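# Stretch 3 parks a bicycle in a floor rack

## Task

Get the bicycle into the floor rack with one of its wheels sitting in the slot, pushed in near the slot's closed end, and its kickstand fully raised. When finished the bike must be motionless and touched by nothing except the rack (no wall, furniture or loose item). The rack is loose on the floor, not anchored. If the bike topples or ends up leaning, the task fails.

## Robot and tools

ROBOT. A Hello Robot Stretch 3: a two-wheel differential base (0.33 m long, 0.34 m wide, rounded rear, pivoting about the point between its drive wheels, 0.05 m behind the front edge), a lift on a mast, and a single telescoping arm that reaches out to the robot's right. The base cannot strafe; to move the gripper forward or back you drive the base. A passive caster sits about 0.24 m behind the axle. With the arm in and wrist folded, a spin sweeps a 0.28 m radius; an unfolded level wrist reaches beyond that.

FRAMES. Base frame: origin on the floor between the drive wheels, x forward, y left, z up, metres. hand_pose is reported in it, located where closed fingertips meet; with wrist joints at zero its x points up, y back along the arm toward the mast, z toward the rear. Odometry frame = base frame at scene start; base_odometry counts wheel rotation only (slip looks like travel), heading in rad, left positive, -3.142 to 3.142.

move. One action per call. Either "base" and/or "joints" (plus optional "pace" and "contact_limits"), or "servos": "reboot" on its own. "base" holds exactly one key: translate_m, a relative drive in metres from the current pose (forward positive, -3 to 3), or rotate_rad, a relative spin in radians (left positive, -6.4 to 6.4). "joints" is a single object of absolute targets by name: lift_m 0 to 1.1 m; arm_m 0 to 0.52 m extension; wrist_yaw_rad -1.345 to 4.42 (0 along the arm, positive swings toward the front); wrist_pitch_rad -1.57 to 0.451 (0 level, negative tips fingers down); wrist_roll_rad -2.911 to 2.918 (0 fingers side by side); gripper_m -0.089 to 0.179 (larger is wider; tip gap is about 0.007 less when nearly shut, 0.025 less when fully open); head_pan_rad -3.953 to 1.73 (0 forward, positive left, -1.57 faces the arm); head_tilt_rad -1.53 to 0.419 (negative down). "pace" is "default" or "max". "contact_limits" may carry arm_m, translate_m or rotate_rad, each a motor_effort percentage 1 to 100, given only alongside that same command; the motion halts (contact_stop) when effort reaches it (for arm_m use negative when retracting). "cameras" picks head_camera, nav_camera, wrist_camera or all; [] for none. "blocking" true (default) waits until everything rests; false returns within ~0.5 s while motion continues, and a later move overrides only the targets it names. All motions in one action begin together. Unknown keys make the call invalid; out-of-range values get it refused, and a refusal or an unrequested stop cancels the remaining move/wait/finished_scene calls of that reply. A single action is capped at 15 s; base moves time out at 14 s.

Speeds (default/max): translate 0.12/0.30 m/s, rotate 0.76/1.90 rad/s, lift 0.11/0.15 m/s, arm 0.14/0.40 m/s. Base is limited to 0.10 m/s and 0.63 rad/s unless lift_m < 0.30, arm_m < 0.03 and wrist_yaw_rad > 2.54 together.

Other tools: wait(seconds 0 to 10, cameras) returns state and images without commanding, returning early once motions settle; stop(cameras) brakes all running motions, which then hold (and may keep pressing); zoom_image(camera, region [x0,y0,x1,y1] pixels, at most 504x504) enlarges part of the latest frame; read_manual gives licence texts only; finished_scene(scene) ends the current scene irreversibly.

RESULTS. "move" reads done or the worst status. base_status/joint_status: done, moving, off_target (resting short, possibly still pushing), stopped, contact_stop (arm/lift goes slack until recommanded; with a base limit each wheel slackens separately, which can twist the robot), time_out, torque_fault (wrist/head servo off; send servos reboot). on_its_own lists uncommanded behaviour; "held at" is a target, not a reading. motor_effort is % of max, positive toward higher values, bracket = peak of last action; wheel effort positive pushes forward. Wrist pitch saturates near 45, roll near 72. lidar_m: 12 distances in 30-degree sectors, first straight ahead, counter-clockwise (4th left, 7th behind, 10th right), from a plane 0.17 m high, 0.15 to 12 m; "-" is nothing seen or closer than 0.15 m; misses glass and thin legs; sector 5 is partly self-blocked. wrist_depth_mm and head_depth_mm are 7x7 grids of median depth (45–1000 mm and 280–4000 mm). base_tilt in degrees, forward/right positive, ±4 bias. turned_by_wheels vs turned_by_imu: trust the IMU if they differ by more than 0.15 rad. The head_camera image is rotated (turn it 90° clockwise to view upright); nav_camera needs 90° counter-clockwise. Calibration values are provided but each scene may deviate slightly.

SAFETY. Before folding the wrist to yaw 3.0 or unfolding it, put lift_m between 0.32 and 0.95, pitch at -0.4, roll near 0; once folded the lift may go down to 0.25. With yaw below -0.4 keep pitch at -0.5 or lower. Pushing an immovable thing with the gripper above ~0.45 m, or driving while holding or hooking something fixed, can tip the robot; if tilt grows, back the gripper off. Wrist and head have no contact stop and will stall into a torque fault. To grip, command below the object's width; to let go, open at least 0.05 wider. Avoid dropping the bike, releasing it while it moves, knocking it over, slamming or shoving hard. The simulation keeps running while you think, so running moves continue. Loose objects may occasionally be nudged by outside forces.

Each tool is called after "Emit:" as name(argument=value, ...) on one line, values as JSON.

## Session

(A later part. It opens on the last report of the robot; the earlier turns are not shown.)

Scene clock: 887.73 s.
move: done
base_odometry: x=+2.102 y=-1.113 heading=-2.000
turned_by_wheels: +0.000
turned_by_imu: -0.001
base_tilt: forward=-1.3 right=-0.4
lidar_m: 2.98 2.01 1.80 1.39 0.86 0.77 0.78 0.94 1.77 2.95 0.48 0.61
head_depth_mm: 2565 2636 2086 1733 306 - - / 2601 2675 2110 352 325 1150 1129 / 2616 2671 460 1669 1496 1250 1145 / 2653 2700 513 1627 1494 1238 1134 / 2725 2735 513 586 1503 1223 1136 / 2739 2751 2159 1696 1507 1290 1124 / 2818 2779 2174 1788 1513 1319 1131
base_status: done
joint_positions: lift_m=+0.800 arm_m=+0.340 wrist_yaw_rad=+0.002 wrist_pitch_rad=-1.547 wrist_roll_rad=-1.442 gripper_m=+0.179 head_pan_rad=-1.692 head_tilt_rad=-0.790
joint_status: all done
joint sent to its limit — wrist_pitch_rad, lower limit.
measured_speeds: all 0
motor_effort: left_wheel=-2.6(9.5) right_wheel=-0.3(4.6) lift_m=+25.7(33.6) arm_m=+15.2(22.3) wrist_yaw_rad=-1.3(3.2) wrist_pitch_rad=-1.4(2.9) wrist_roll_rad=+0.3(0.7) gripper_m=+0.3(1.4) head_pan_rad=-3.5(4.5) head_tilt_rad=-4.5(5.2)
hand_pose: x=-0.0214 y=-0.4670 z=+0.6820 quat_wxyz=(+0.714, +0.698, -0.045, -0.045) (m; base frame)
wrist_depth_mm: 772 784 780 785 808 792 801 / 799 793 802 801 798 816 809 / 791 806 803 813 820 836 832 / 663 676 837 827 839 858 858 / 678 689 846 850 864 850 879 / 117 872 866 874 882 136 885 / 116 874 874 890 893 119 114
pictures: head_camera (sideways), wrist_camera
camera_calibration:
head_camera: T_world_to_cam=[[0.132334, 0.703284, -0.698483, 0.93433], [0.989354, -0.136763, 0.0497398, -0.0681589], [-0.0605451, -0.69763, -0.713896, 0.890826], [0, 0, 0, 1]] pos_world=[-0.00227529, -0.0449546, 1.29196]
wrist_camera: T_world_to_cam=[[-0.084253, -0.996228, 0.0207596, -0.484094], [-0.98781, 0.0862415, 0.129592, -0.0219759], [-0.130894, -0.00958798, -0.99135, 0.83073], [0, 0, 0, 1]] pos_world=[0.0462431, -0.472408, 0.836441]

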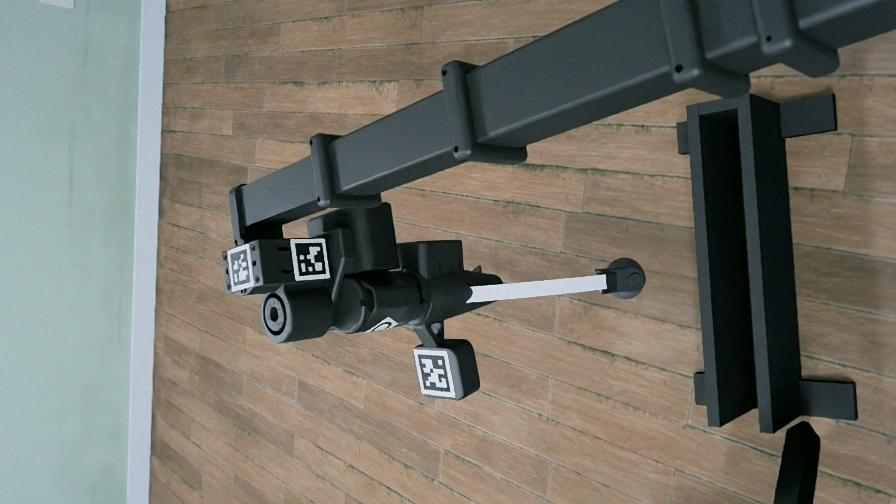

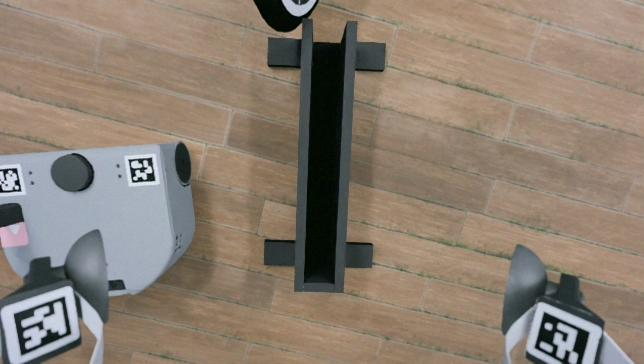

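Emit:
move(base={"translate_m": 0.015}, joints={"arm_m": 0.374, "wrist_roll_rad": -1.41, "lift_m": 0.4}, pace="max", cameras=["wrist_camera"])

Emit:
move(joints={"lift_m": 0.203}, cameras=["wrist_camera"])

Emit:
move(joints={"gripper_m": -0.02}, cameras=[])

Emit:
move(joints={"lift_m": 0.26}, cameras=["wrist_camera"])

Scene clock: 900.07 s.
move: done
base_odometry: x=+2.096 y=-1.127 heading=-2.000
turned_by_wheels: +0.000
turned_by_imu: +0.000
base_tilt: forward=-1.3 right=-0.4
lidar_m: 2.98 2.00 1.80 1.42 0.88 0.79 0.79 0.95 1.81 2.96 0.47 0.60
head_depth_mm: 2545 2621 2086 1731 1479 1283 1140 / 2580 2661 2104 1742 1482 1224 1102 / 2633 2680 2115 1749 1453 715 1115 / 2669 2698 2130 1750 826 1182 1141 / 2716 2715 2140 1777 1496 1175 1137 / 2790 2733 2147 1776 1503 1291 1122 / 2798 2754 2153 1793 1518 1315 1124
base_status: done
joint_positions: lift_m=+0.400 arm_m=+0.374 wrist_yaw_rad=+0.002 wrist_pitch_rad=-1.549 wrist_roll_rad=-1.416 gripper_m=+0.179 head_pan_rad=-1.692 head_tilt_rad=-0.790
joint_status: all done
measured_speeds: all 0
motor_effort: left_wheel=-0.3(4.3) right_wheel=+3.1(7.8) lift_m=+17.1(23.5) arm_m=+15.2(25.5) wrist_yaw_rad=-0.6(3.0) wrist_pitch_rad=-1.3(1.6) wrist_roll_rad=+1.6(2.4) gripper_m=+0.6(1.6) head_pan_rad=-2.8(4.2) head_tilt_rad=-3.7(5.7)
hand_pose: x=-0.0214 y=-0.5006 z=+0.2820 quat_wxyz=(+0.712, +0.697, -0.055, -0.054) (m; base frame)
wrist_depth_mm: 410 411 412 265 419 419 420 / 418 415 422 271 426 425 426 / 422 425 423 276 432 435 435 / 428 434 438 283 438 442 445 / 400 444 447 318 450 452 458 / 117 454 454 312 460 137 468 / 116 465 461 304 467 119 114
pictures: wrist_camera
camera_calibration:
wrist_camera: T_world_to_cam=[[-0.110314, -0.993711, 0.0192274, -0.508147], [-0.98529, 0.111879, 0.129176, 0.0457573], [-0.130515, -0.00469461, -0.991435, 0.436378], [0, 0, 0, 1]] pos_world=[0.0459819, -0.508021, 0.4365]

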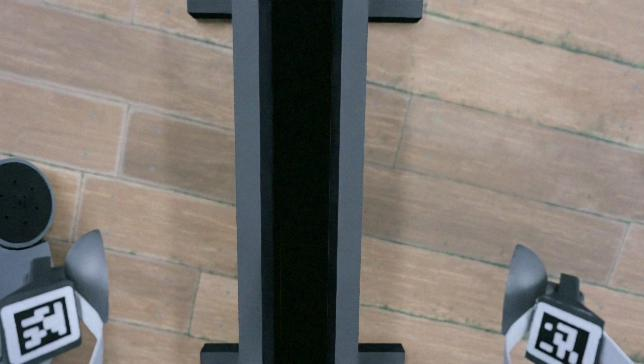

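Scene clock: 902.70 s.
move: done
base_odometry: x=+2.096 y=-1.127 heading=-2.000
turned_by_wheels: +0.000
turned_by_imu: +0.000
base_tilt: forward=-1.3 right=-0.5
lidar_m: 2.97 2.01 1.80 1.42 0.88 0.79 0.79 0.95 1.81 2.96 0.47 0.61
head_depth_mm: 2546 2645 2100 1725 1472 1291 1145 / 2608 2654 2097 1732 1477 1224 1145 / 2639 2688 2112 1746 1494 1113 815 / 2678 2690 2140 1756 1490 1024 1152 / 2701 2724 2141 1765 1500 1234 1137 / 2766 2755 2154 1772 1503 1261 1135 / 2811 2777 2170 1793 1512 1319 1125
base_status: not commanded
joint_positions: lift_m=+0.203 arm_m=+0.374 wrist_yaw_rad=+0.002 wrist_pitch_rad=-1.556 wrist_roll_rad=-1.415 gripper_m=+0.179 head_pan_rad=-1.692 head_tilt_rad=-0.790
joint_status: all done
measured_speeds: all 0
motor_effort: left_wheel=-0.9(1.2) right_wheel=+2.9(3.3) lift_m=+16.0(22.0) arm_m=+13.8(15.6) wrist_yaw_rad=-1.6(2.8) wrist_pitch_rad=+0.0(1.5) wrist_roll_rad=+1.6(2.0) gripper_m=+0.1(1.2) head_pan_rad=-3.5(4.1) head_tilt_rad=-3.9(5.2)
hand_pose: x=-0.0214 y=-0.4988 z=+0.0851 quat_wxyz=(+0.710, +0.700, -0.054, -0.054) (m; base frame)
wrist_depth_mm: - 77 144 - 84 78 230 / - 84 146 - 110 79 234 / - 80 147 - 129 238 240 / - 81 148 - 108 244 245 / - 83 149 - 93 246 250 / - 84 131 - 106 134 256 / - 86 132 - 105 107 113
pictures: wrist_camera
camera_calibration:
wrist_camera: T_world_to_cam=[[-0.110477, -0.993804, 0.0121629, -0.501997], [-0.985271, 0.11112, 0.129977, 0.0705358], [-0.130523, 0.00237571, -0.991442, 0.244716], [0, 0, 0, 1]] pos_world=[0.0459786, -0.507306, 0.23956]

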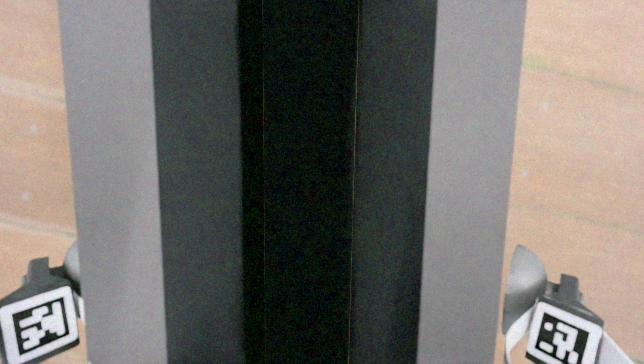

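Scene clock: 905.77 s.
move: done
base_odometry: x=+2.096 y=-1.127 heading=-2.000
turned_by_wheels: +0.000
turned_by_imu: +0.000
base_tilt: forward=-1.3 right=-0.5
lidar_m: 2.96 2.01 1.80 1.42 0.88 0.79 0.79 0.95 1.81 2.97 0.47 0.60
head_depth_mm: 2572 2616 2086 1732 1478 1284 1141 / 2593 2667 2108 1737 1479 1219 1139 / 2672 2698 2111 1750 1490 1124 817 / 2670 2704 2127 1763 1492 1033 1134 / 2699 2719 2133 1768 1499 1239 1142 / 2768 2733 2153 1767 1510 1271 1138 / 2811 2757 2164 1774 1517 1316 1128
base_status: not commanded
joint_positions: lift_m=+0.203 arm_m=+0.374 wrist_yaw_rad=+0.002 wrist_pitch_rad=-1.556 wrist_roll_rad=-1.415 gripper_m=-0.017 head_pan_rad=-1.692 head_tilt_rad=-0.790
joint_status: all done
measured_speeds: all 0
motor_effort: left_wheel=-0.6(1.3) right_wheel=+3.1(3.2) lift_m=+26.6(26.6) arm_m=+13.4(14.7) wrist_yaw_rad=-0.6(2.6) wrist_pitch_rad=+0.0(0.3) wrist_roll_rad=+1.7(2.0) gripper_m=-64.6(99.9) head_pan_rad=-3.5(4.3) head_tilt_rad=-4.3(5.0)
hand_pose: x=-0.0214 y=-0.4987 z=+0.0851 quat_wxyz=(+0.710, +0.700, -0.054, -0.054) (m; base frame)
wrist_depth_mm: - 77 139 - 100 78 230 / - 81 141 - 115 80 235 / - 80 142 - 114 238 241 / - 82 143 - 114 245 245 / - 83 144 - 97 248 251 / - 85 146 - 111 87 256 / 111 87 128 - 110 113 261
pictures: none
No camera images: "cameras" was empty.

Scene clock: 907.13 s.
move: done
base_odometry: x=+2.096 y=-1.127 heading=-2.000
turned_by_wheels: +0.000
turned_by_imu: +0.000
base_tilt: forward=-1.3 right=-0.5
lidar_m: 2.97 2.00 1.80 1.42 0.88 0.79 0.79 0.95 0.45 0.44 0.47 0.60
head_depth_mm: 2555 2635 2092 1718 1479 1283 1141 / 2602 2645 2100 1739 1481 1185 1127 / 2631 2653 2107 1738 1483 1066 1094 / 2675 2674 2114 1761 1495 1055 1155 / 2713 2736 2123 1760 1508 1113 1154 / 2773 2743 2159 1776 1504 1137 1131 / 2798 2750 2170 1785 1516 1313 1124
base_status: not commanded
joint_positions: lift_m=+0.260 arm_m=+0.374 wrist_yaw_rad=+0.002 wrist_pitch_rad=-1.542 wrist_roll_rad=-1.413 gripper_m=-0.009 head_pan_rad=-1.692 head_tilt_rad=-0.791
joint_status: all done
measured_speeds: all 0
on_its_own: gripper_m is held at -0.011, not at your -0.020, by its stall guard, which is still easing
motor_effort: left_wheel=-1.7(2.5) right_wheel=+2.0(3.1) lift_m=+43.7(49.3) arm_m=+12.3(13.6) wrist_yaw_rad=-0.9(2.2) wrist_pitch_rad=-2.7(2.7) wrist_roll_rad=+0.8(1.5) gripper_m=-37.1(63.7) head_pan_rad=-3.3(3.9) head_tilt_rad=-4.3(4.8)
hand_pose: x=-0.0214 y=-0.5023 z=+0.1419 quat_wxyz=(+0.715, +0.695, -0.056, -0.055) (m; base frame)
wrist_depth_mm: - 80 131 - 107 80 286 / - 81 132 - 124 82 292 / - 83 134 - 105 295 300 / 293 85 135 - 104 86 304 / 296 88 137 - 103 88 310 / 119 90 161 - 118 114 318 / 112 92 139 - 116 94 324
pictures: wrist_camera
camera_calibration:
wrist_camera: T_world_to_cam=[[-0.112896, -0.993266, 0.0260281, -0.507998], [-0.985005, 0.115319, 0.128326, 0.0659135], [-0.130463, -0.0111504, -0.99139, 0.294196], [0, 0, 0, 1]] pos_world=[0.0459562, -0.508897, 0.296427]

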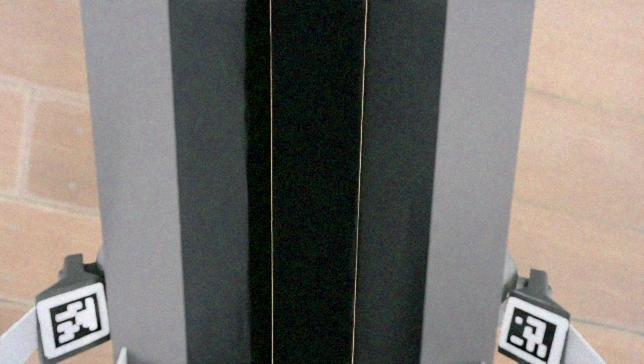

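Emit:
move(base={"translate_m": -0.15}, cameras=[])

Emit:
move(joints={"arm_m": 0.24, "lift_m": 0.265}, cameras=[])

Emit:
move(base={"rotate_rad": 0.3}, joints={"head_pan_rad": -1.3, "head_tilt_rad": -0.75}, cameras=["head_camera", "nav_camera"])

Scene clock: 920.33 s.
move: done
base_odometry: x=+2.158 y=-0.990 heading=-2.000
turned_by_wheels: +0.000
turned_by_imu: +0.001
base_tilt: forward=-1.3 right=-0.5
lidar_m: 3.09 2.06 1.85 1.16 0.72 0.65 0.65 0.78 0.45 0.44 0.48 0.57
head_depth_mm: 2497 2621 2075 1732 1474 1287 1146 / 2561 2643 2085 1731 1474 1223 1142 / 2591 2657 2114 1754 1492 1066 1097 / 2609 2677 2137 1754 1488 1056 1153 / 2677 2684 2137 1760 1497 1111 1155 / 2694 2717 2155 1778 1511 1133 1123 / 2770 2743 2173 1775 1514 1318 1164
base_status: done
joint_positions: lift_m=+0.260 arm_m=+0.374 wrist_yaw_rad=+0.001 wrist_pitch_rad=-1.543 wrist_roll_rad=-1.413 gripper_m=+0.059 head_pan_rad=-1.692 head_tilt_rad=-0.791
joint_status: not commanded
measured_speeds: all 0
on_its_own: gripper_m is held at +0.058, not at your -0.020, by its stall guard, which is still easing
motor_effort: left_wheel=-2.8(7.8) right_wheel=-0.5(6.2) lift_m=+25.3(30.1) arm_m=+6.1(8.0) wrist_yaw_rad=-1.0(2.3) wrist_pitch_rad=-2.4(2.9) wrist_roll_rad=+0.8(1.1) gripper_m=-21.6(25.0) head_pan_rad=-3.2(3.9) head_tilt_rad=-4.0(4.6)
hand_pose: x=-0.0214 y=-0.5022 z=+0.1419 quat_wxyz=(+0.715, +0.695, -0.056, -0.055) (m; base frame)
wrist_depth_mm: - 72 115 - 108 71 288 / - 76 116 - 125 75 292 / - 78 134 - 123 79 298 / - 82 136 - 144 304 306 / 299 85 136 - 103 87 311 / 120 90 161 - 102 92 317 / 112 94 139 - 101 112 322
pictures: none
No camera images: "cameras" was empty.

Scene clock: 922.57 s.
move: done
base_odometry: x=+2.158 y=-0.990 heading=-2.000
turned_by_wheels: +0.000
turned_by_imu: +0.000
base_tilt: forward=-1.3 right=-0.4
lidar_m: 3.10 2.06 1.84 1.17 0.72 0.65 0.65 0.78 0.32 0.31 0.34 0.56
head_depth_mm: 2506 2618 2081 1731 1464 1285 1136 / 2582 2646 2097 1745 1479 1289 1068 / 2610 2681 2120 1745 1490 1249 974 / 2618 2693 2126 1753 1494 852 1030 / 2674 2685 2142 1772 1507 1306 1080 / 2694 2738 2151 1788 1501 1316 1012 / 2741 2774 2167 1786 1505 1318 1163
base_status: not commanded
joint_positions: lift_m=+0.265 arm_m=+0.240 wrist_yaw_rad=+0.001 wrist_pitch_rad=-1.541 wrist_roll_rad=-1.413 gripper_m=+0.068 head_pan_rad=-1.692 head_tilt_rad=-0.791
joint_status: all done
measured_speeds: all 0
on_its_own: gripper_m is held at +0.067, not at your -0.020, by its stall guard, which is not easing now
motor_effort: left_wheel=-2.6(3.3) right_wheel=-0.3(0.6) lift_m=+40.1(47.1) arm_m=-14.7(21.9) wrist_yaw_rad=-0.8(2.5) wrist_pitch_rad=-2.6(3.2) wrist_roll_rad=+0.8(1.0) gripper_m=-20.3(22.4) head_pan_rad=-3.1(3.7) head_tilt_rad=-4.4(4.7)
hand_pose: x=-0.0214 y=-0.3686 z=+0.1469 quat_wxyz=(+0.715, +0.695, -0.056, -0.055) (m; base frame)
wrist_depth_mm: - 71 115 - 108 70 291 / - 77 115 - 148 73 298 / - 78 133 - 123 77 305 / - 81 135 - 144 311 311 / - 84 136 - 103 87 318 / 116 89 161 - 102 92 324 / 111 94 140 - 100 112 329
pictures: none
No camera images: "cameras" was empty.

Scene clock: 924.17 s.
move: done
base_odometry: x=+2.158 y=-0.990 heading=-1.700
turned_by_wheels: +0.300
turned_by_imu: +0.294
base_tilt: forward=-1.3 right=-0.4
lidar_m: 2.38 1.87 1.82 0.83 0.66 0.65 0.70 0.39 0.32 0.31 0.34 1.07
head_depth_mm: 2942 2835 2200 1795 1508 1305 970 / 3238 2891 2204 1798 1524 1313 819 / 3496 2884 2225 1807 1529 1314 938 / 3559 2893 2254 1815 1538 1325 1063 / 3338 2957 2250 1826 1547 1262 1106 / 3066 2987 2262 1845 1366 1311 1171 / 2914 3015 2286 1842 1458 1343 1176
base_status: done
joint_positions: lift_m=+0.265 arm_m=+0.240 wrist_yaw_rad=-0.002 wrist_pitch_rad=-1.542 wrist_roll_rad=-1.405 gripper_m=+0.068 head_pan_rad=-1.308 head_tilt_rad=-0.754
joint_status: all done
measured_speeds: all 0
on_its_own: gripper_m is held at +0.067, not at your -0.020, by its stall guard, which is not easing now
motor_effort: left_wheel=-4.2(9.4) right_wheel=+4.6(9.5) lift_m=+36.8(40.4) arm_m=-13.7(15.7) wrist_yaw_rad=+1.2(3.4) wrist_pitch_rad=-2.7(2.9) wrist_roll_rad=-1.9(2.5) gripper_m=-19.6(20.3) head_pan_rad=+3.4(8.0) head_tilt_rad=+2.6(3.2)
hand_pose: x=-0.0214 y=-0.3683 z=+0.1469 quat_wxyz=(+0.714, +0.695, -0.060, -0.059) (m; base frame)
wrist_depth_mm: - 73 131 - 108 73 292 / - 76 116 - 106 76 299 / - 79 134 - 106 81 305 / - 82 136 - 143 310 310 / - 87 137 - 92 89 318 / 116 91 139 - 103 94 323 / 111 96 140 - 102 112 331
pictures: head_camera (sideways), nav_camera (sideways)
camera_calibration:
head_camera: T_world_to_cam=[[-0.133966, 0.67686, -0.723819, 0.968972], [0.968118, 0.245394, 0.0502923, -0.068751], [0.211661, -0.694005, -0.688155, 0.855687], [0, 0, 0, 1]] pos_world=[0.0152523, -0.0451368, 1.29366]
nav_camera: T_world_to_cam=[[0.182626, -0.663364, 0.725669, -0.901785], [-0.953167, -0.30044, -0.034766, 0.103628], [0.241083, -0.685334, -0.687165, 0.848908], [0, 0, 0, 1]] pos_world=[0.0588072, 0.0147076, 1.24134]

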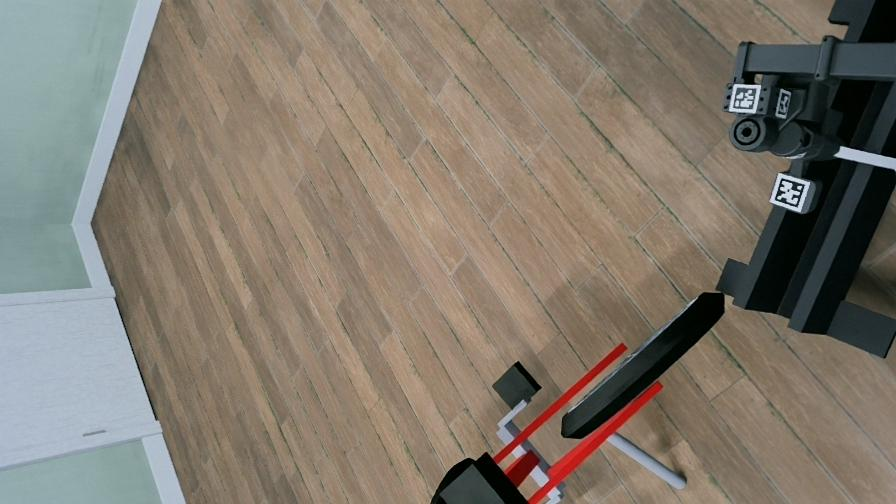

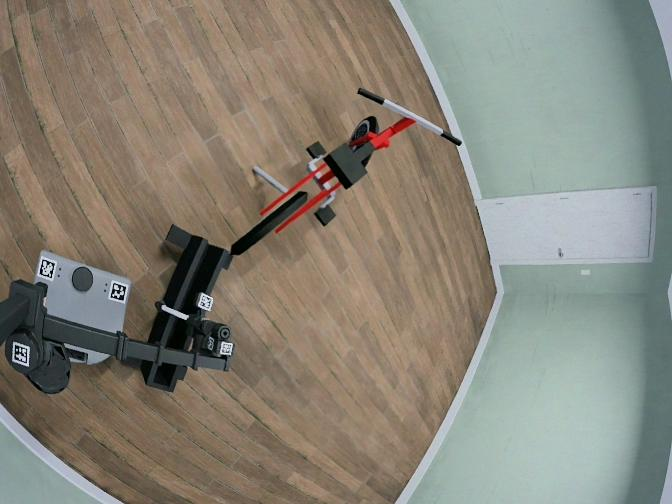

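Emit:
move(base={"rotate_rad": 0.1}, joints={"arm_m": 0.22}, cameras=[])

Emit:
move(base={"translate_m": 1.0}, cameras=["nav_camera"])

Emit:
move(base={"rotate_rad": -0.4}, cameras=[])

Emit:
move(base={"translate_m": 1.08}, joints={"head_pan_rad": -1.8, "head_tilt_rad": -0.75}, cameras=["head_camera", "nav_camera"])

Scene clock: 935.87 s.
move: done
base_odometry: x=+2.158 y=-0.990 heading=-1.600
turned_by_wheels: +0.100
turned_by_imu: +0.098
base_tilt: forward=-1.3 right=-0.5
lidar_m: 2.21 1.86 1.45 0.77 0.65 0.65 0.73 0.37 0.30 0.29 0.32 3.09
head_depth_mm: 3202 2846 2193 1794 1507 1304 959 / 3444 2880 2203 1806 1524 1313 789 / 3527 2879 2233 1799 1524 1320 923 / 3362 2922 2252 1829 1534 1300 1017 / 3129 2942 2251 1831 1501 1304 1102 / 2943 2942 2278 1797 1439 1339 1173 / 2800 2921 2284 1117 1521 1342 1177
base_status: done
joint_positions: lift_m=+0.265 arm_m=+0.220 wrist_yaw_rad=+0.000 wrist_pitch_rad=-1.543 wrist_roll_rad=-1.411 gripper_m=+0.068 head_pan_rad=-1.308 head_tilt_rad=-0.754
joint_status: all done
measured_speeds: all 0
on_its_own: gripper_m is held at +0.067, not at your -0.020, by its stall guard, which is not easing now
motor_effort: left_wheel=-2.1(12.7) right_wheel=+1.8(13.8) lift_m=+26.0(29.1) arm_m=-9.7(20.0) wrist_yaw_rad=+0.9(9.0) wrist_pitch_rad=-2.3(2.8) wrist_roll_rad=+0.3(8.5) gripper_m=-19.8(20.3) head_pan_rad=+3.8(4.6) head_tilt_rad=+1.4(2.2)
hand_pose: x=-0.0214 y=-0.3480 z=+0.1469 quat_wxyz=(+0.714, +0.695, -0.057, -0.056) (m; base frame)
wrist_depth_mm: - 73 131 - 109 75 292 / - 76 115 - 123 77 297 / - 79 134 - 106 82 304 / - 83 118 - 105 306 312 / 227 88 138 - 92 90 318 / 119 92 139 - 103 95 325 / 111 96 140 283 102 112 327
pictures: none
No camera images: "cameras" was empty.

Scene clock: 947.00 s.
move: done
base_odometry: x=+2.128 y=-1.990 heading=-1.600
turned_by_wheels: +0.000
turned_by_imu: +0.001
base_tilt: forward=-1.4 right=-0.4
lidar_m: 1.42 1.19 1.18 1.33 1.39 1.39 1.56 0.88 0.30 0.29 0.32 2.36
head_depth_mm: 3159 2832 2197 1469 1516 1316 960 / 2928 2845 2211 1675 1528 1315 788 / 2740 2899 2233 1815 1523 1319 925 / 2541 2751 2244 1820 1536 1322 1020 / 2392 2625 2267 1844 1539 1331 1063 / 2273 2514 2282 1846 1548 1328 1175 / 2120 2349 2292 1859 1557 1343 1176
base_status: done
joint_positions: lift_m=+0.265 arm_m=+0.220 wrist_yaw_rad=+0.000 wrist_pitch_rad=-1.543 wrist_roll_rad=-1.411 gripper_m=+0.068 head_pan_rad=-1.308 head_tilt_rad=-0.754
joint_status: not commanded
measured_speeds: all 0
on_its_own: gripper_m is held at +0.067, not at your -0.020, by its stall guard, which is not easing now
motor_effort: left_wheel=-1.8(4.4) right_wheel=+3.7(7.9) lift_m=+38.2(38.7) arm_m=+13.6(16.9) wrist_yaw_rad=+0.3(1.9) wrist_pitch_rad=-2.3(2.7) wrist_roll_rad=+0.0(0.6) gripper_m=-20.1(20.9) head_pan_rad=+3.3(4.9) head_tilt_rad=+2.1(2.4)
hand_pose: x=-0.0214 y=-0.3480 z=+0.1469 quat_wxyz=(+0.714, +0.695, -0.057, -0.056) (m; base frame)
wrist_depth_mm: - 71 115 - 108 71 293 / - 76 115 - 123 74 298 / - 78 134 - 106 79 304 / - 82 118 - 142 309 310 / 227 84 137 - 92 89 318 / 116 90 139 - 103 94 323 / 111 96 140 284 102 112 328
pictures: nav_camera (sideways)
camera_calibration:
nav_camera: T_world_to_cam=[[0.182634, -0.663224, 0.725796, -0.90195], [-0.953146, -0.300508, -0.0347582, 0.103618], [0.24116, -0.685441, -0.687032, 0.848734], [0, 0, 0, 1]] pos_world=[0.0588091, 0.0147002, 1.24134]

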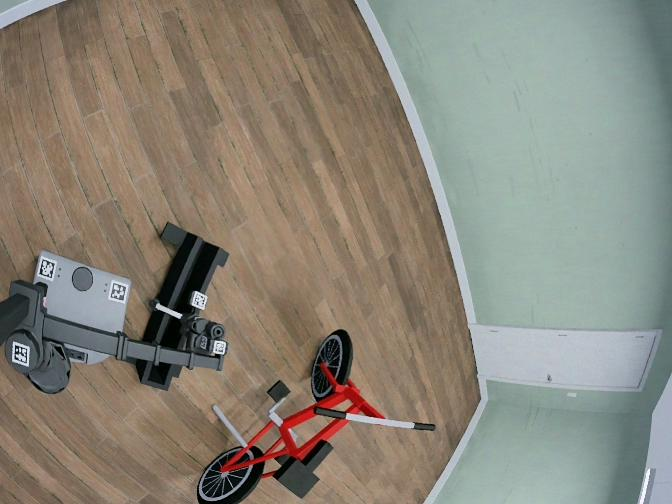

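Scene clock: 948.73 s.
move: done
base_odometry: x=+2.128 y=-1.990 heading=-2.000
turned_by_wheels: -0.400
turned_by_imu: -0.392
base_tilt: forward=-1.3 right=-0.4
lidar_m: 2.12 1.32 1.19 1.19 1.43 1.39 1.39 1.68 0.30 0.29 0.32 2.36
head_depth_mm: 3162 2823 2204 1135 1419 1311 962 / 3329 2875 2221 1415 1487 1314 788 / 3474 2877 2171 1331 1491 1318 926 / 3624 2922 2242 1479 1534 1324 1016 / 3385 2913 2249 1791 1540 1332 1062 / 3008 2991 2281 1841 1556 1333 1173 / 2704 2842 2286 1848 1557 1340 1176
base_status: done
joint_positions: lift_m=+0.265 arm_m=+0.220 wrist_yaw_rad=+0.000 wrist_pitch_rad=-1.543 wrist_roll_rad=-1.411 gripper_m=+0.068 head_pan_rad=-1.308 head_tilt_rad=-0.754
joint_status: not commanded
measured_speeds: all 0
on_its_own: gripper_m is held at +0.067, not at your -0.020, by its stall guard, which is not easing now
motor_effort: left_wheel=+3.8(8.9) right_wheel=-4.7(8.8) lift_m=+40.8(40.8) arm_m=+12.6(14.3) wrist_yaw_rad=-0.4(1.6) wrist_pitch_rad=-2.5(2.5) wrist_roll_rad=+0.1(0.4) gripper_m=-19.5(20.5) head_pan_rad=+3.9(4.5) head_tilt_rad=+1.6(2.3)
hand_pose: x=-0.0214 y=-0.3480 z=+0.1469 quat_wxyz=(+0.714, +0.695, -0.057, -0.056) (m; base frame)
wrist_depth_mm: - 71 115 - 108 71 292 / - 76 116 - 94 75 297 / - 78 134 - 106 79 304 / - 81 118 - 142 309 310 / - 84 138 - 92 89 315 / 115 90 139 - 103 94 324 / 111 96 140 283 102 112 330
pictures: none
No camera images: "cameras" was empty.

Scene clock: 960.67 s.
move: done
base_odometry: x=+1.679 y=-2.972 heading=-2.000
turned_by_wheels: +0.000
turned_by_imu: +0.002
base_tilt: forward=-1.3 right=-0.5
lidar_m: 1.35 0.93 0.83 0.84 1.01 1.92 2.41 1.30 0.30 0.29 0.32 1.35
head_depth_mm: 3402 2793 2200 1661 1514 1312 1150 / 3434 2862 2229 1758 1525 1312 1051 / 3447 2882 2224 1812 1534 1316 768 / 3473 2915 2253 1825 1536 1323 853 / 3450 2952 2246 1830 1543 1333 961 / 3505 2982 2284 1843 1543 1338 1049 / 3347 2973 2309 1852 1557 1334 1155
base_status: done
joint_positions: lift_m=+0.265 arm_m=+0.220 wrist_yaw_rad=+0.000 wrist_pitch_rad=-1.543 wrist_roll_rad=-1.411 gripper_m=+0.068 head_pan_rad=-1.792 head_tilt_rad=-0.754
joint_status: all done
measured_speeds: all 0
on_its_own: gripper_m is held at +0.067, not at your -0.020, by its stall guard, which is not easing now
motor_effort: left_wheel=+2.8(8.7) right_wheel=-0.3(4.4) lift_m=+43.2(44.4) arm_m=-1.0(13.3) wrist_yaw_rad=+0.2(2.1) wrist_pitch_rad=-2.3(2.7) wrist_roll_rad=+0.2(0.6) gripper_m=-20.0(20.6) head_pan_rad=-3.2(6.9) head_tilt_rad=+1.5(3.1)
hand_pose: x=-0.0214 y=-0.3481 z=+0.1469 quat_wxyz=(+0.714, +0.695, -0.057, -0.056) (m; base frame)
wrist_depth_mm: - 71 115 - 108 71 293 / - 76 116 - 107 74 298 / - 78 134 - 106 79 306 / - 82 118 - 142 307 312 / 227 84 138 - 92 89 318 / 116 90 139 - 103 94 324 / 111 96 140 284 102 112 330
pictures: head_camera (sideways), nav_camera (sideways)
camera_calibration:
head_camera: T_world_to_cam=[[0.196141, 0.661386, -0.723945, 0.967123], [0.971184, -0.232962, 0.0502949, -0.0687732], [-0.135387, -0.712949, -0.688021, 0.85763], [0, 0, 0, 1]] pos_world=[-0.0067884, -0.0442168, 1.29367]
nav_camera: T_world_to_cam=[[-0.146786, -0.672068, 0.725795, -0.899941], [-0.983547, 0.177279, -0.0347582, 0.103803], [-0.105309, -0.718956, -0.687032, 0.850848], [0, 0, 0, 1]] pos_world=[0.0595983, -0.0115015, 1.24134]

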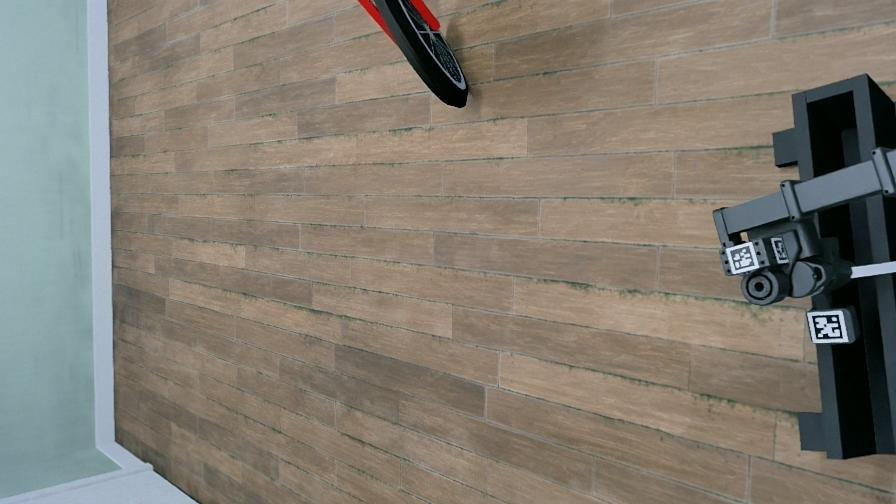

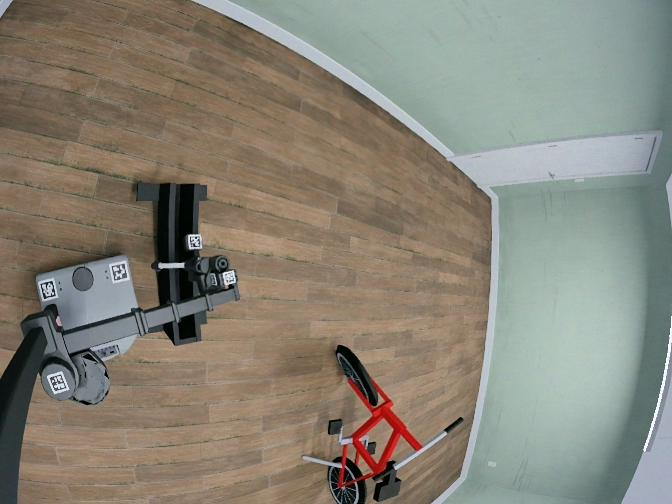

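Emit:
move(base={"rotate_rad": -1.25}, cameras=[])

Emit:
move(base={"translate_m": 1.03}, cameras=["nav_camera"])

Emit:
move(base={"rotate_rad": 0.94}, joints={"head_pan_rad": -2.0, "head_tilt_rad": -0.75}, cameras=["head_camera", "nav_camera"])

Scene clock: 973.33 s.
move: done
base_odometry: x=+1.679 y=-2.972 heading=+3.033
turned_by_wheels: -1.250
turned_by_imu: -1.226
base_tilt: forward=-1.3 right=-0.5
lidar_m: 1.70 1.36 1.35 1.05 0.84 0.83 0.91 1.39 0.30 0.29 0.32 3.44
head_depth_mm: 2066 2311 2207 1785 1517 1305 1154 / 2151 2412 2207 1805 1525 1312 1052 / 2224 2499 2218 1808 1536 1325 770 / 2312 2580 2248 1822 1529 1327 856 / 2396 2694 2259 1831 1543 1328 959 / 2521 2748 2287 1841 1550 1337 1046 / 2610 2880 2280 1840 1552 1344 1160
base_status: done
joint_positions: lift_m=+0.265 arm_m=+0.220 wrist_yaw_rad=+0.000 wrist_pitch_rad=-1.543 wrist_roll_rad=-1.411 gripper_m=+0.068 head_pan_rad=-1.792 head_tilt_rad=-0.754
joint_status: not commanded
measured_speeds: all 0
on_its_own: gripper_m is held at +0.067, not at your -0.020, by its stall guard, which is not easing now
motor_effort: left_wheel=+3.3(8.8) right_wheel=-4.2(9.7) lift_m=+42.3(44.0) arm_m=-14.3(14.3) wrist_yaw_rad=+0.1(2.1) wrist_pitch_rad=-2.4(2.7) wrist_roll_rad=+0.2(0.5) gripper_m=-19.4(20.4) head_pan_rad=-3.3(4.2) head_tilt_rad=+1.1(2.3)
hand_pose: x=-0.0214 y=-0.3482 z=+0.1469 quat_wxyz=(+0.714, +0.695, -0.057, -0.056) (m; base frame)
wrist_depth_mm: - 71 115 - 107 71 290 / - 76 116 - 94 75 298 / - 78 134 - 106 79 305 / - 82 119 - 142 308 312 / - 84 138 - 92 89 317 / 116 90 140 - 103 94 324 / 111 96 140 283 102 112 331
pictures: none
No camera images: "cameras" was empty.

Scene clock: 984.77 s.
move: done
base_odometry: x=+0.655 y=-2.861 heading=+3.033
turned_by_wheels: +0.000
turned_by_imu: +0.002
base_tilt: forward=-1.3 right=-0.5
lidar_m: 0.90 0.72 0.72 0.78 1.20 1.64 1.79 2.73 0.30 0.29 0.32 1.86
head_depth_mm: 2603 2796 2188 1796 1516 1305 1150 / 2724 2884 2215 1806 1515 1314 1049 / 2810 2893 1793 1721 1523 1318 769 / 2912 2890 2250 1488 1499 1322 854 / 3049 2955 2255 1830 1540 1329 961 / 3157 2972 2273 1845 1548 1336 1048 / 3292 2991 2302 1850 1554 1343 1162
base_status: done
joint_positions: lift_m=+0.265 arm_m=+0.220 wrist_yaw_rad=+0.000 wrist_pitch_rad=-1.543 wrist_roll_rad=-1.411 gripper_m=+0.068 head_pan_rad=-1.792 head_tilt_rad=-0.754
joint_status: not commanded
measured_speeds: all 0
on_its_own: gripper_m is held at +0.067, not at your -0.020, by its stall guard, which is not easing now
motor_effort: left_wheel=+2.6(8.2) right_wheel=-0.3(4.3) lift_m=+25.2(42.5) arm_m=-10.3(15.6) wrist_yaw_rad=+0.6(2.0) wrist_pitch_rad=-2.5(2.7) wrist_roll_rad=+0.3(0.6) gripper_m=-19.9(20.8) head_pan_rad=-4.1(4.2) head_tilt_rad=+1.4(2.3)
hand_pose: x=-0.0214 y=-0.3481 z=+0.1469 quat_wxyz=(+0.714, +0.695, -0.057, -0.056) (m; base frame)
wrist_depth_mm: - 71 115 - 108 71 293 / - 76 116 - 123 75 297 / - 78 134 - 106 79 304 / - 82 118 - 142 310 311 / 228 84 137 - 92 89 316 / 115 90 139 - 103 94 325 / 111 96 140 284 102 112 330
pictures: nav_camera (sideways)
camera_calibration:
nav_camera: T_world_to_cam=[[-0.1469, -0.672043, 0.725795, -0.89994], [-0.983517, 0.177446, -0.0347582, 0.103803], [-0.10543, -0.718938, -0.687032, 0.850849], [0, 0, 0, 1]] pos_world=[0.0595963, -0.0115105, 1.24134]

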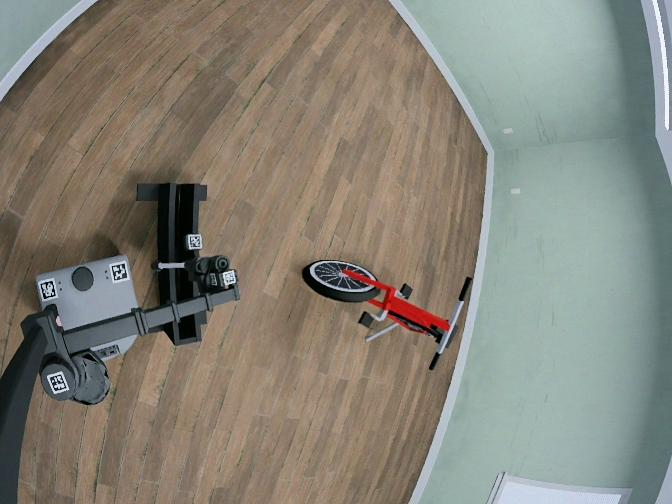

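Scene clock: 987.37 s.
move: done
base_odometry: x=+0.655 y=-2.861 heading=-2.310
turned_by_wheels: +0.940
turned_by_imu: +0.923
base_tilt: forward=-1.3 right=-0.4
lidar_m: 0.72 0.75 1.05 1.64 1.71 2.40 1.29 0.92 0.30 0.29 0.32 0.74
head_depth_mm: 3453 2846 2188 1791 1514 1304 1151 / 3308 2860 2203 1795 1511 1315 1157 / 3164 2891 2224 1808 1525 1315 1068 / 3010 2923 2256 1824 1535 1324 812 / 2897 2942 2267 1842 1544 1333 826 / 2775 2945 2281 1846 1546 1329 1174 / 2662 2860 2300 1856 1558 1342 1173
base_status: done
joint_positions: lift_m=+0.265 arm_m=+0.220 wrist_yaw_rad=+0.000 wrist_pitch_rad=-1.542 wrist_roll_rad=-1.411 gripper_m=+0.068 head_pan_rad=-1.992 head_tilt_rad=-0.754
joint_status: all done
measured_speeds: all 0
on_its_own: gripper_m is held at +0.067, not at your -0.020, by its stall guard, which is not easing now
motor_effort: left_wheel=-4.2(8.7) right_wheel=+4.2(9.3) lift_m=+26.9(27.0) arm_m=-10.1(11.0) wrist_yaw_rad=-0.6(1.6) wrist_pitch_rad=-2.6(2.9) wrist_roll_rad=+0.5(0.5) gripper_m=-19.2(20.7) head_pan_rad=-3.9(7.0) head_tilt_rad=+1.4(3.0)
hand_pose: x=-0.0214 y=-0.3484 z=+0.1469 quat_wxyz=(+0.715, +0.695, -0.057, -0.056) (m; base frame)
wrist_depth_mm: - 72 115 - 108 71 292 / - 76 116 - 107 75 297 / - 78 134 - 106 79 303 / - 82 118 - 142 309 311 / 227 84 137 - 92 89 316 / 119 91 139 - 103 94 324 / 111 96 140 284 102 112 332
pictures: head_camera (sideways), nav_camera (sideways)
camera_calibration:
head_camera: T_world_to_cam=[[0.323708, 0.609193, -0.723945, 0.966345], [0.905488, -0.421381, 0.0502949, -0.0683724], [-0.274418, -0.671805, -0.688021, 0.858478], [0, 0, 0, 1]] pos_world=[-0.0153214, -0.0407721, 1.29367]
nav_camera: T_world_to_cam=[[-0.277462, -0.629473, 0.725795, -0.899144], [-0.928673, 0.369268, -0.0347582, 0.103469], [-0.246134, -0.683671, -0.687032, 0.851707], [0, 0, 0, 1]] pos_world=[0.056244, -0.0219072, 1.24134]

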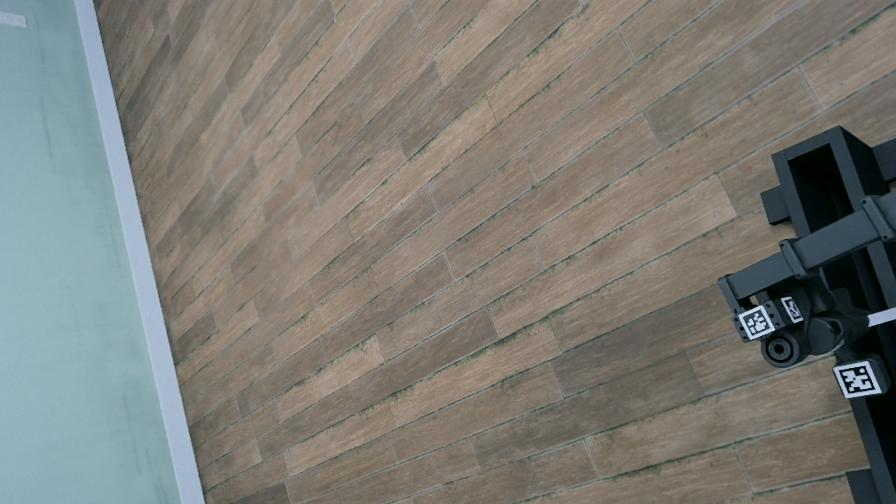

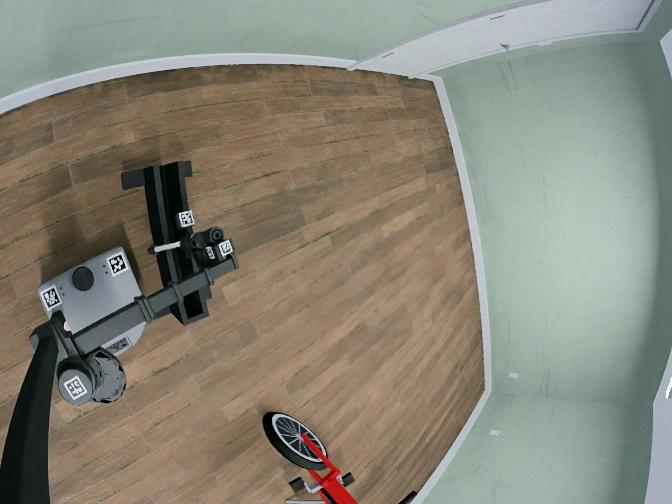

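Emit:
move(joints={"arm_m": 0.39, "head_pan_rad": -2.5, "head_tilt_rad": -0.7}, cameras=["head_camera"])

Emit:
move(joints={"wrist_roll_rad": 0.2}, cameras=[])

Emit:
move(joints={"wrist_roll_rad": 1.65}, cameras=["wrist_camera"])

Scene clock: 993.87 s.
move: done
base_odometry: x=+0.655 y=-2.861 heading=-2.310
turned_by_wheels: +0.000
turned_by_imu: +0.000
base_tilt: forward=-1.4 right=-0.4
lidar_m: 0.72 0.75 1.05 1.64 1.72 2.39 1.28 0.92 0.46 0.46 0.50 0.74
head_depth_mm: 2730 2964 1734 1774 1570 1345 1175 / 2903 3060 2396 1451 1504 1344 1174 / 3066 3241 2396 1916 1546 1350 1185 / 3276 3272 2442 1922 1592 1355 1184 / 3509 3291 2449 1939 1594 1361 1170 / 3625 3339 2438 1949 1601 1378 1088 / 3349 3380 2490 1959 1617 1374 1002
base_status: not commanded
joint_positions: lift_m=+0.265 arm_m=+0.390 wrist_yaw_rad=+0.000 wrist_pitch_rad=-1.542 wrist_roll_rad=-1.411 gripper_m=+0.068 head_pan_rad=-2.492 head_tilt_rad=-0.705
joint_status: all done
measured_speeds: all 0
on_its_own: gripper_m is held at +0.067, not at your -0.020, by its stall guard, which is not easing now
motor_effort: left_wheel=-4.3(4.9) right_wheel=+4.1(4.5) lift_m=+31.8(32.1) arm_m=+16.1(25.7) wrist_yaw_rad=+0.6(1.4) wrist_pitch_rad=-2.4(2.7) wrist_roll_rad=+0.4(0.5) gripper_m=-19.4(21.0) head_pan_rad=-3.8(5.9) head_tilt_rad=+2.4(4.1)
hand_pose: x=-0.0214 y=-0.5183 z=+0.1469 quat_wxyz=(+0.715, +0.695, -0.057, -0.056) (m; base frame)
wrist_depth_mm: - 72 115 - 108 72 292 / - 76 115 - 123 75 299 / - 78 134 - 106 79 302 / - 82 118 - 142 309 310 / 304 85 137 - 92 89 318 / 119 91 139 - 103 94 323 / 111 96 140 285 102 112 330
pictures: head_camera (sideways)
camera_calibration:
head_camera: T_world_to_cam=[[0.547319, 0.357702, -0.756631, 1.00758], [0.594756, -0.802291, 0.050936, -0.0673147], [-0.588819, -0.477889, -0.651855, 0.813354], [0, 0, 0, 1]] pos_world=[-0.0325149, -0.0257274, 1.29598]

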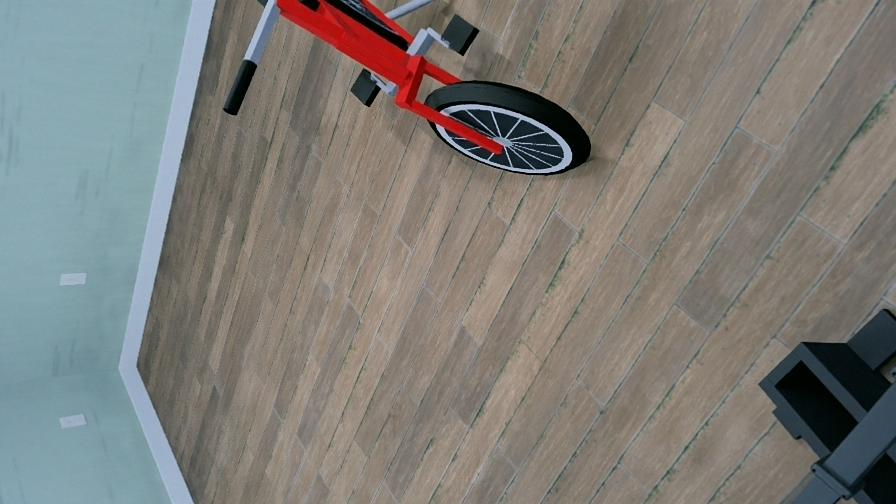

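Scene clock: 995.37 s.
move: done
base_odometry: x=+0.655 y=-2.861 heading=-2.310
turned_by_wheels: +0.000
turned_by_imu: +0.000
base_tilt: forward=-1.4 right=-0.4
lidar_m: 0.72 0.75 1.04 1.64 1.72 2.39 1.29 0.92 3.19 0.28 0.99 0.74
head_depth_mm: 2743 2903 1738 1779 1569 1340 1175 / 2910 3064 2402 1451 1505 1347 1176 / 3078 3269 2411 1913 1541 1347 1185 / 3296 3277 2420 1921 1591 1362 1187 / 3588 3338 2430 1931 1605 1367 1191 / 3621 3328 2453 1955 1614 1375 1196 / 3303 3402 2469 1955 1618 1372 940
base_status: not commanded
joint_positions: lift_m=+0.265 arm_m=+0.390 wrist_yaw_rad=-0.001 wrist_pitch_rad=-1.542 wrist_roll_rad=+0.202 gripper_m=+0.068 head_pan_rad=-2.492 head_tilt_rad=-0.705
joint_status: all done
measured_speeds: all 0
on_its_own: gripper_m is held at +0.067, not at your -0.020, by its stall guard, which is not easing now
motor_effort: left_wheel=-4.2(4.7) right_wheel=+4.2(4.5) lift_m=+33.5(34.0) arm_m=+14.6(16.9) wrist_yaw_rad=+1.2(6.6) wrist_pitch_rad=-2.6(2.7) wrist_roll_rad=-0.9(9.1) gripper_m=-19.5(20.8) head_pan_rad=-3.5(4.0) head_tilt_rad=+2.5(2.7)
hand_pose: x=-0.0216 y=-0.5182 z=+0.1469 quat_wxyz=(+0.453, +0.440, -0.556, -0.541) (m; base frame)
wrist_depth_mm: - 72 131 - 108 72 292 / - 76 115 - 124 75 296 / - 78 134 - 106 80 302 / - 82 118 - 106 307 310 / 305 85 137 - 104 89 313 / 120 92 138 - 104 94 319 / 111 96 139 213 102 112 326
pictures: none
No camera images: "cameras" was empty.

Scene clock: 996.77 s.
move: done
base_odometry: x=+0.655 y=-2.861 heading=-2.310
turned_by_wheels: +0.000
turned_by_imu: +0.000
base_tilt: forward=-1.3 right=-0.4
lidar_m: 0.72 0.75 1.05 1.64 1.72 2.40 1.29 0.92 0.47 0.46 0.49 0.74
head_depth_mm: 2735 2949 1740 1786 1563 1341 1172 / 2923 3071 2375 1448 1490 1349 1179 / 3102 3258 2384 1909 1536 1354 1179 / 3300 3298 2412 1919 1587 1356 1186 / 3529 3303 2449 1934 1606 1369 1149 / 3605 3362 2462 1948 1605 1374 1039 / 3302 3348 2484 1966 1621 1376 937
base_status: not commanded
joint_positions: lift_m=+0.265 arm_m=+0.390 wrist_yaw_rad=-0.001 wrist_pitch_rad=-1.542 wrist_roll_rad=+1.652 gripper_m=+0.068 head_pan_rad=-2.492 head_tilt_rad=-0.705
joint_status: all done
measured_speeds: all 0
on_its_own: gripper_m is held at +0.067, not at your -0.020, by its stall guard, which is not easing now
motor_effort: left_wheel=-3.9(4.6) right_wheel=+4.1(4.5) lift_m=+34.6(35.0) arm_m=+13.3(15.1) wrist_yaw_rad=-0.1(6.9) wrist_pitch_rad=-2.5(2.7) wrist_roll_rad=-1.0(9.7) gripper_m=-19.8(20.2) head_pan_rad=-3.3(3.9) head_tilt_rad=+2.0(2.8)
hand_pose: x=-0.0215 y=-0.5180 z=+0.1469 quat_wxyz=(-0.029, -0.029, -0.716, -0.697) (m; base frame)
wrist_depth_mm: - 72 131 - 109 72 288 / - 76 115 - 124 75 292 / - 78 134 - 106 80 298 / - 82 117 - 106 302 306 / 306 85 137 - 104 89 311 / 119 92 138 - 104 94 319 / 111 96 139 214 103 112 323
pictures: wrist_camera
camera_calibration:
wrist_camera: T_world_to_cam=[[0.0398182, 0.998757, -0.0299907, 0.519657], [0.990745, -0.0355654, 0.13099, 0.0309255], [0.129761, -0.034929, -0.99093, 0.292164], [0, 0, 0, 1]] pos_world=[-0.0892425, -0.507706, 0.301048]

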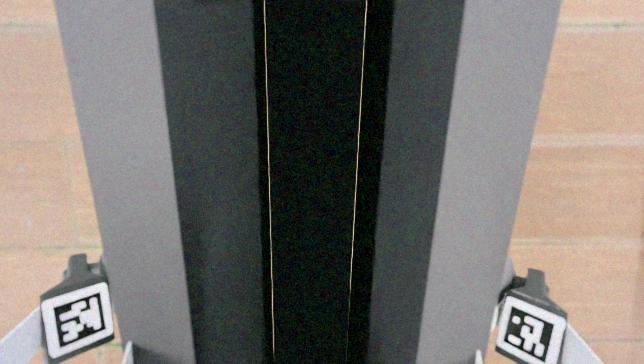

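Emit:
move(base={"translate_m": -0.43}, joints={"arm_m": 0.412, "wrist_roll_rad": 1.615, "head_pan_rad": -2.2, "head_tilt_rad": -0.75}, cameras=["head_camera"])

Scene clock: 1011.13 s.
move: done
base_odometry: x=+0.945 y=-2.543 heading=-2.310
turned_by_wheels: +0.000
turned_by_imu: +0.001
base_tilt: forward=-1.3 right=-0.4
lidar_m: 1.14 1.20 1.67 1.65 1.72 2.42 2.60 0.55 0.50 0.48 0.50 1.18
head_depth_mm: 2777 2893 2225 1831 1421 1315 1159 / 3079 2958 2269 1827 1189 1245 1163 / 3371 2989 2268 1830 1544 1282 1167 / 3404 3016 2283 1847 1557 1336 1170 / 3196 3040 2314 1862 1560 1142 1118 / 3005 3060 2331 1873 1563 956 1099 / 2833 2954 2332 1889 1577 882 1036
base_status: done
joint_positions: lift_m=+0.265 arm_m=+0.412 wrist_yaw_rad=+0.000 wrist_pitch_rad=-1.542 wrist_roll_rad=+1.615 gripper_m=+0.068 head_pan_rad=-2.208 head_tilt_rad=-0.740
joint_status: all done
measured_speeds: all 0
on_its_own: gripper_m is held at +0.067, not at your -0.020, by its stall guard, which is not easing now
motor_effort: left_wheel=-3.1(8.7) right_wheel=+0.1(5.2) lift_m=+42.6(42.8) arm_m=+13.3(22.4) wrist_yaw_rad=+0.1(1.6) wrist_pitch_rad=-2.5(2.8) wrist_roll_rad=-0.4(5.7) gripper_m=-19.9(20.7) head_pan_rad=+4.4(6.4) head_tilt_rad=-4.0(6.2)
hand_pose: x=-0.0215 y=-0.5400 z=+0.1469 quat_wxyz=(-0.016, -0.016, -0.717, -0.697) (m; base frame)
wrist_depth_mm: - 72 130 - 109 72 287 / - 76 115 - 124 75 295 / - 78 133 - 106 80 299 / - 82 118 - 106 303 304 / 306 85 137 - 104 89 311 / 119 92 138 - 104 94 318 / 111 96 139 214 103 112 321
pictures: head_camera (sideways)
camera_calibration:
head_camera: T_world_to_cam=[[0.441138, 0.517762, -0.733021, 0.977457], [0.794366, -0.605338, 0.0504814, -0.0679382], [-0.417588, -0.604556, -0.67833, 0.846747], [0, 0, 0, 1]] pos_world=[-0.0236342, -0.0353097, 1.2943]

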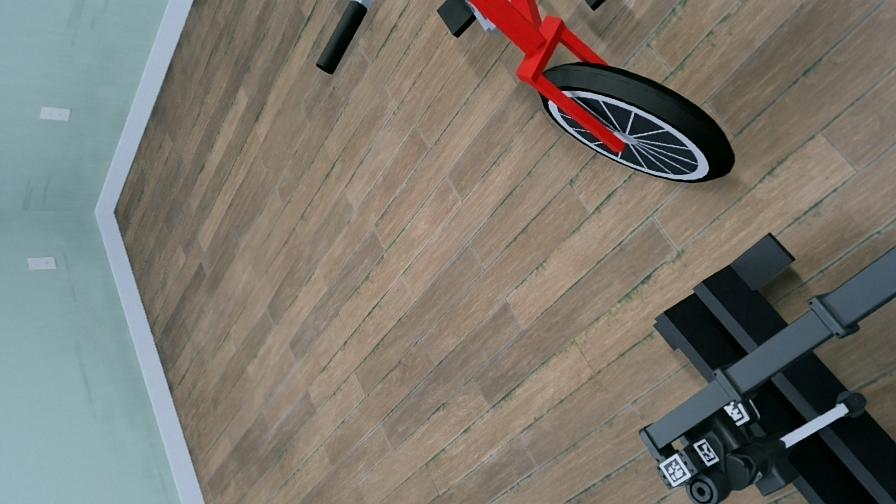

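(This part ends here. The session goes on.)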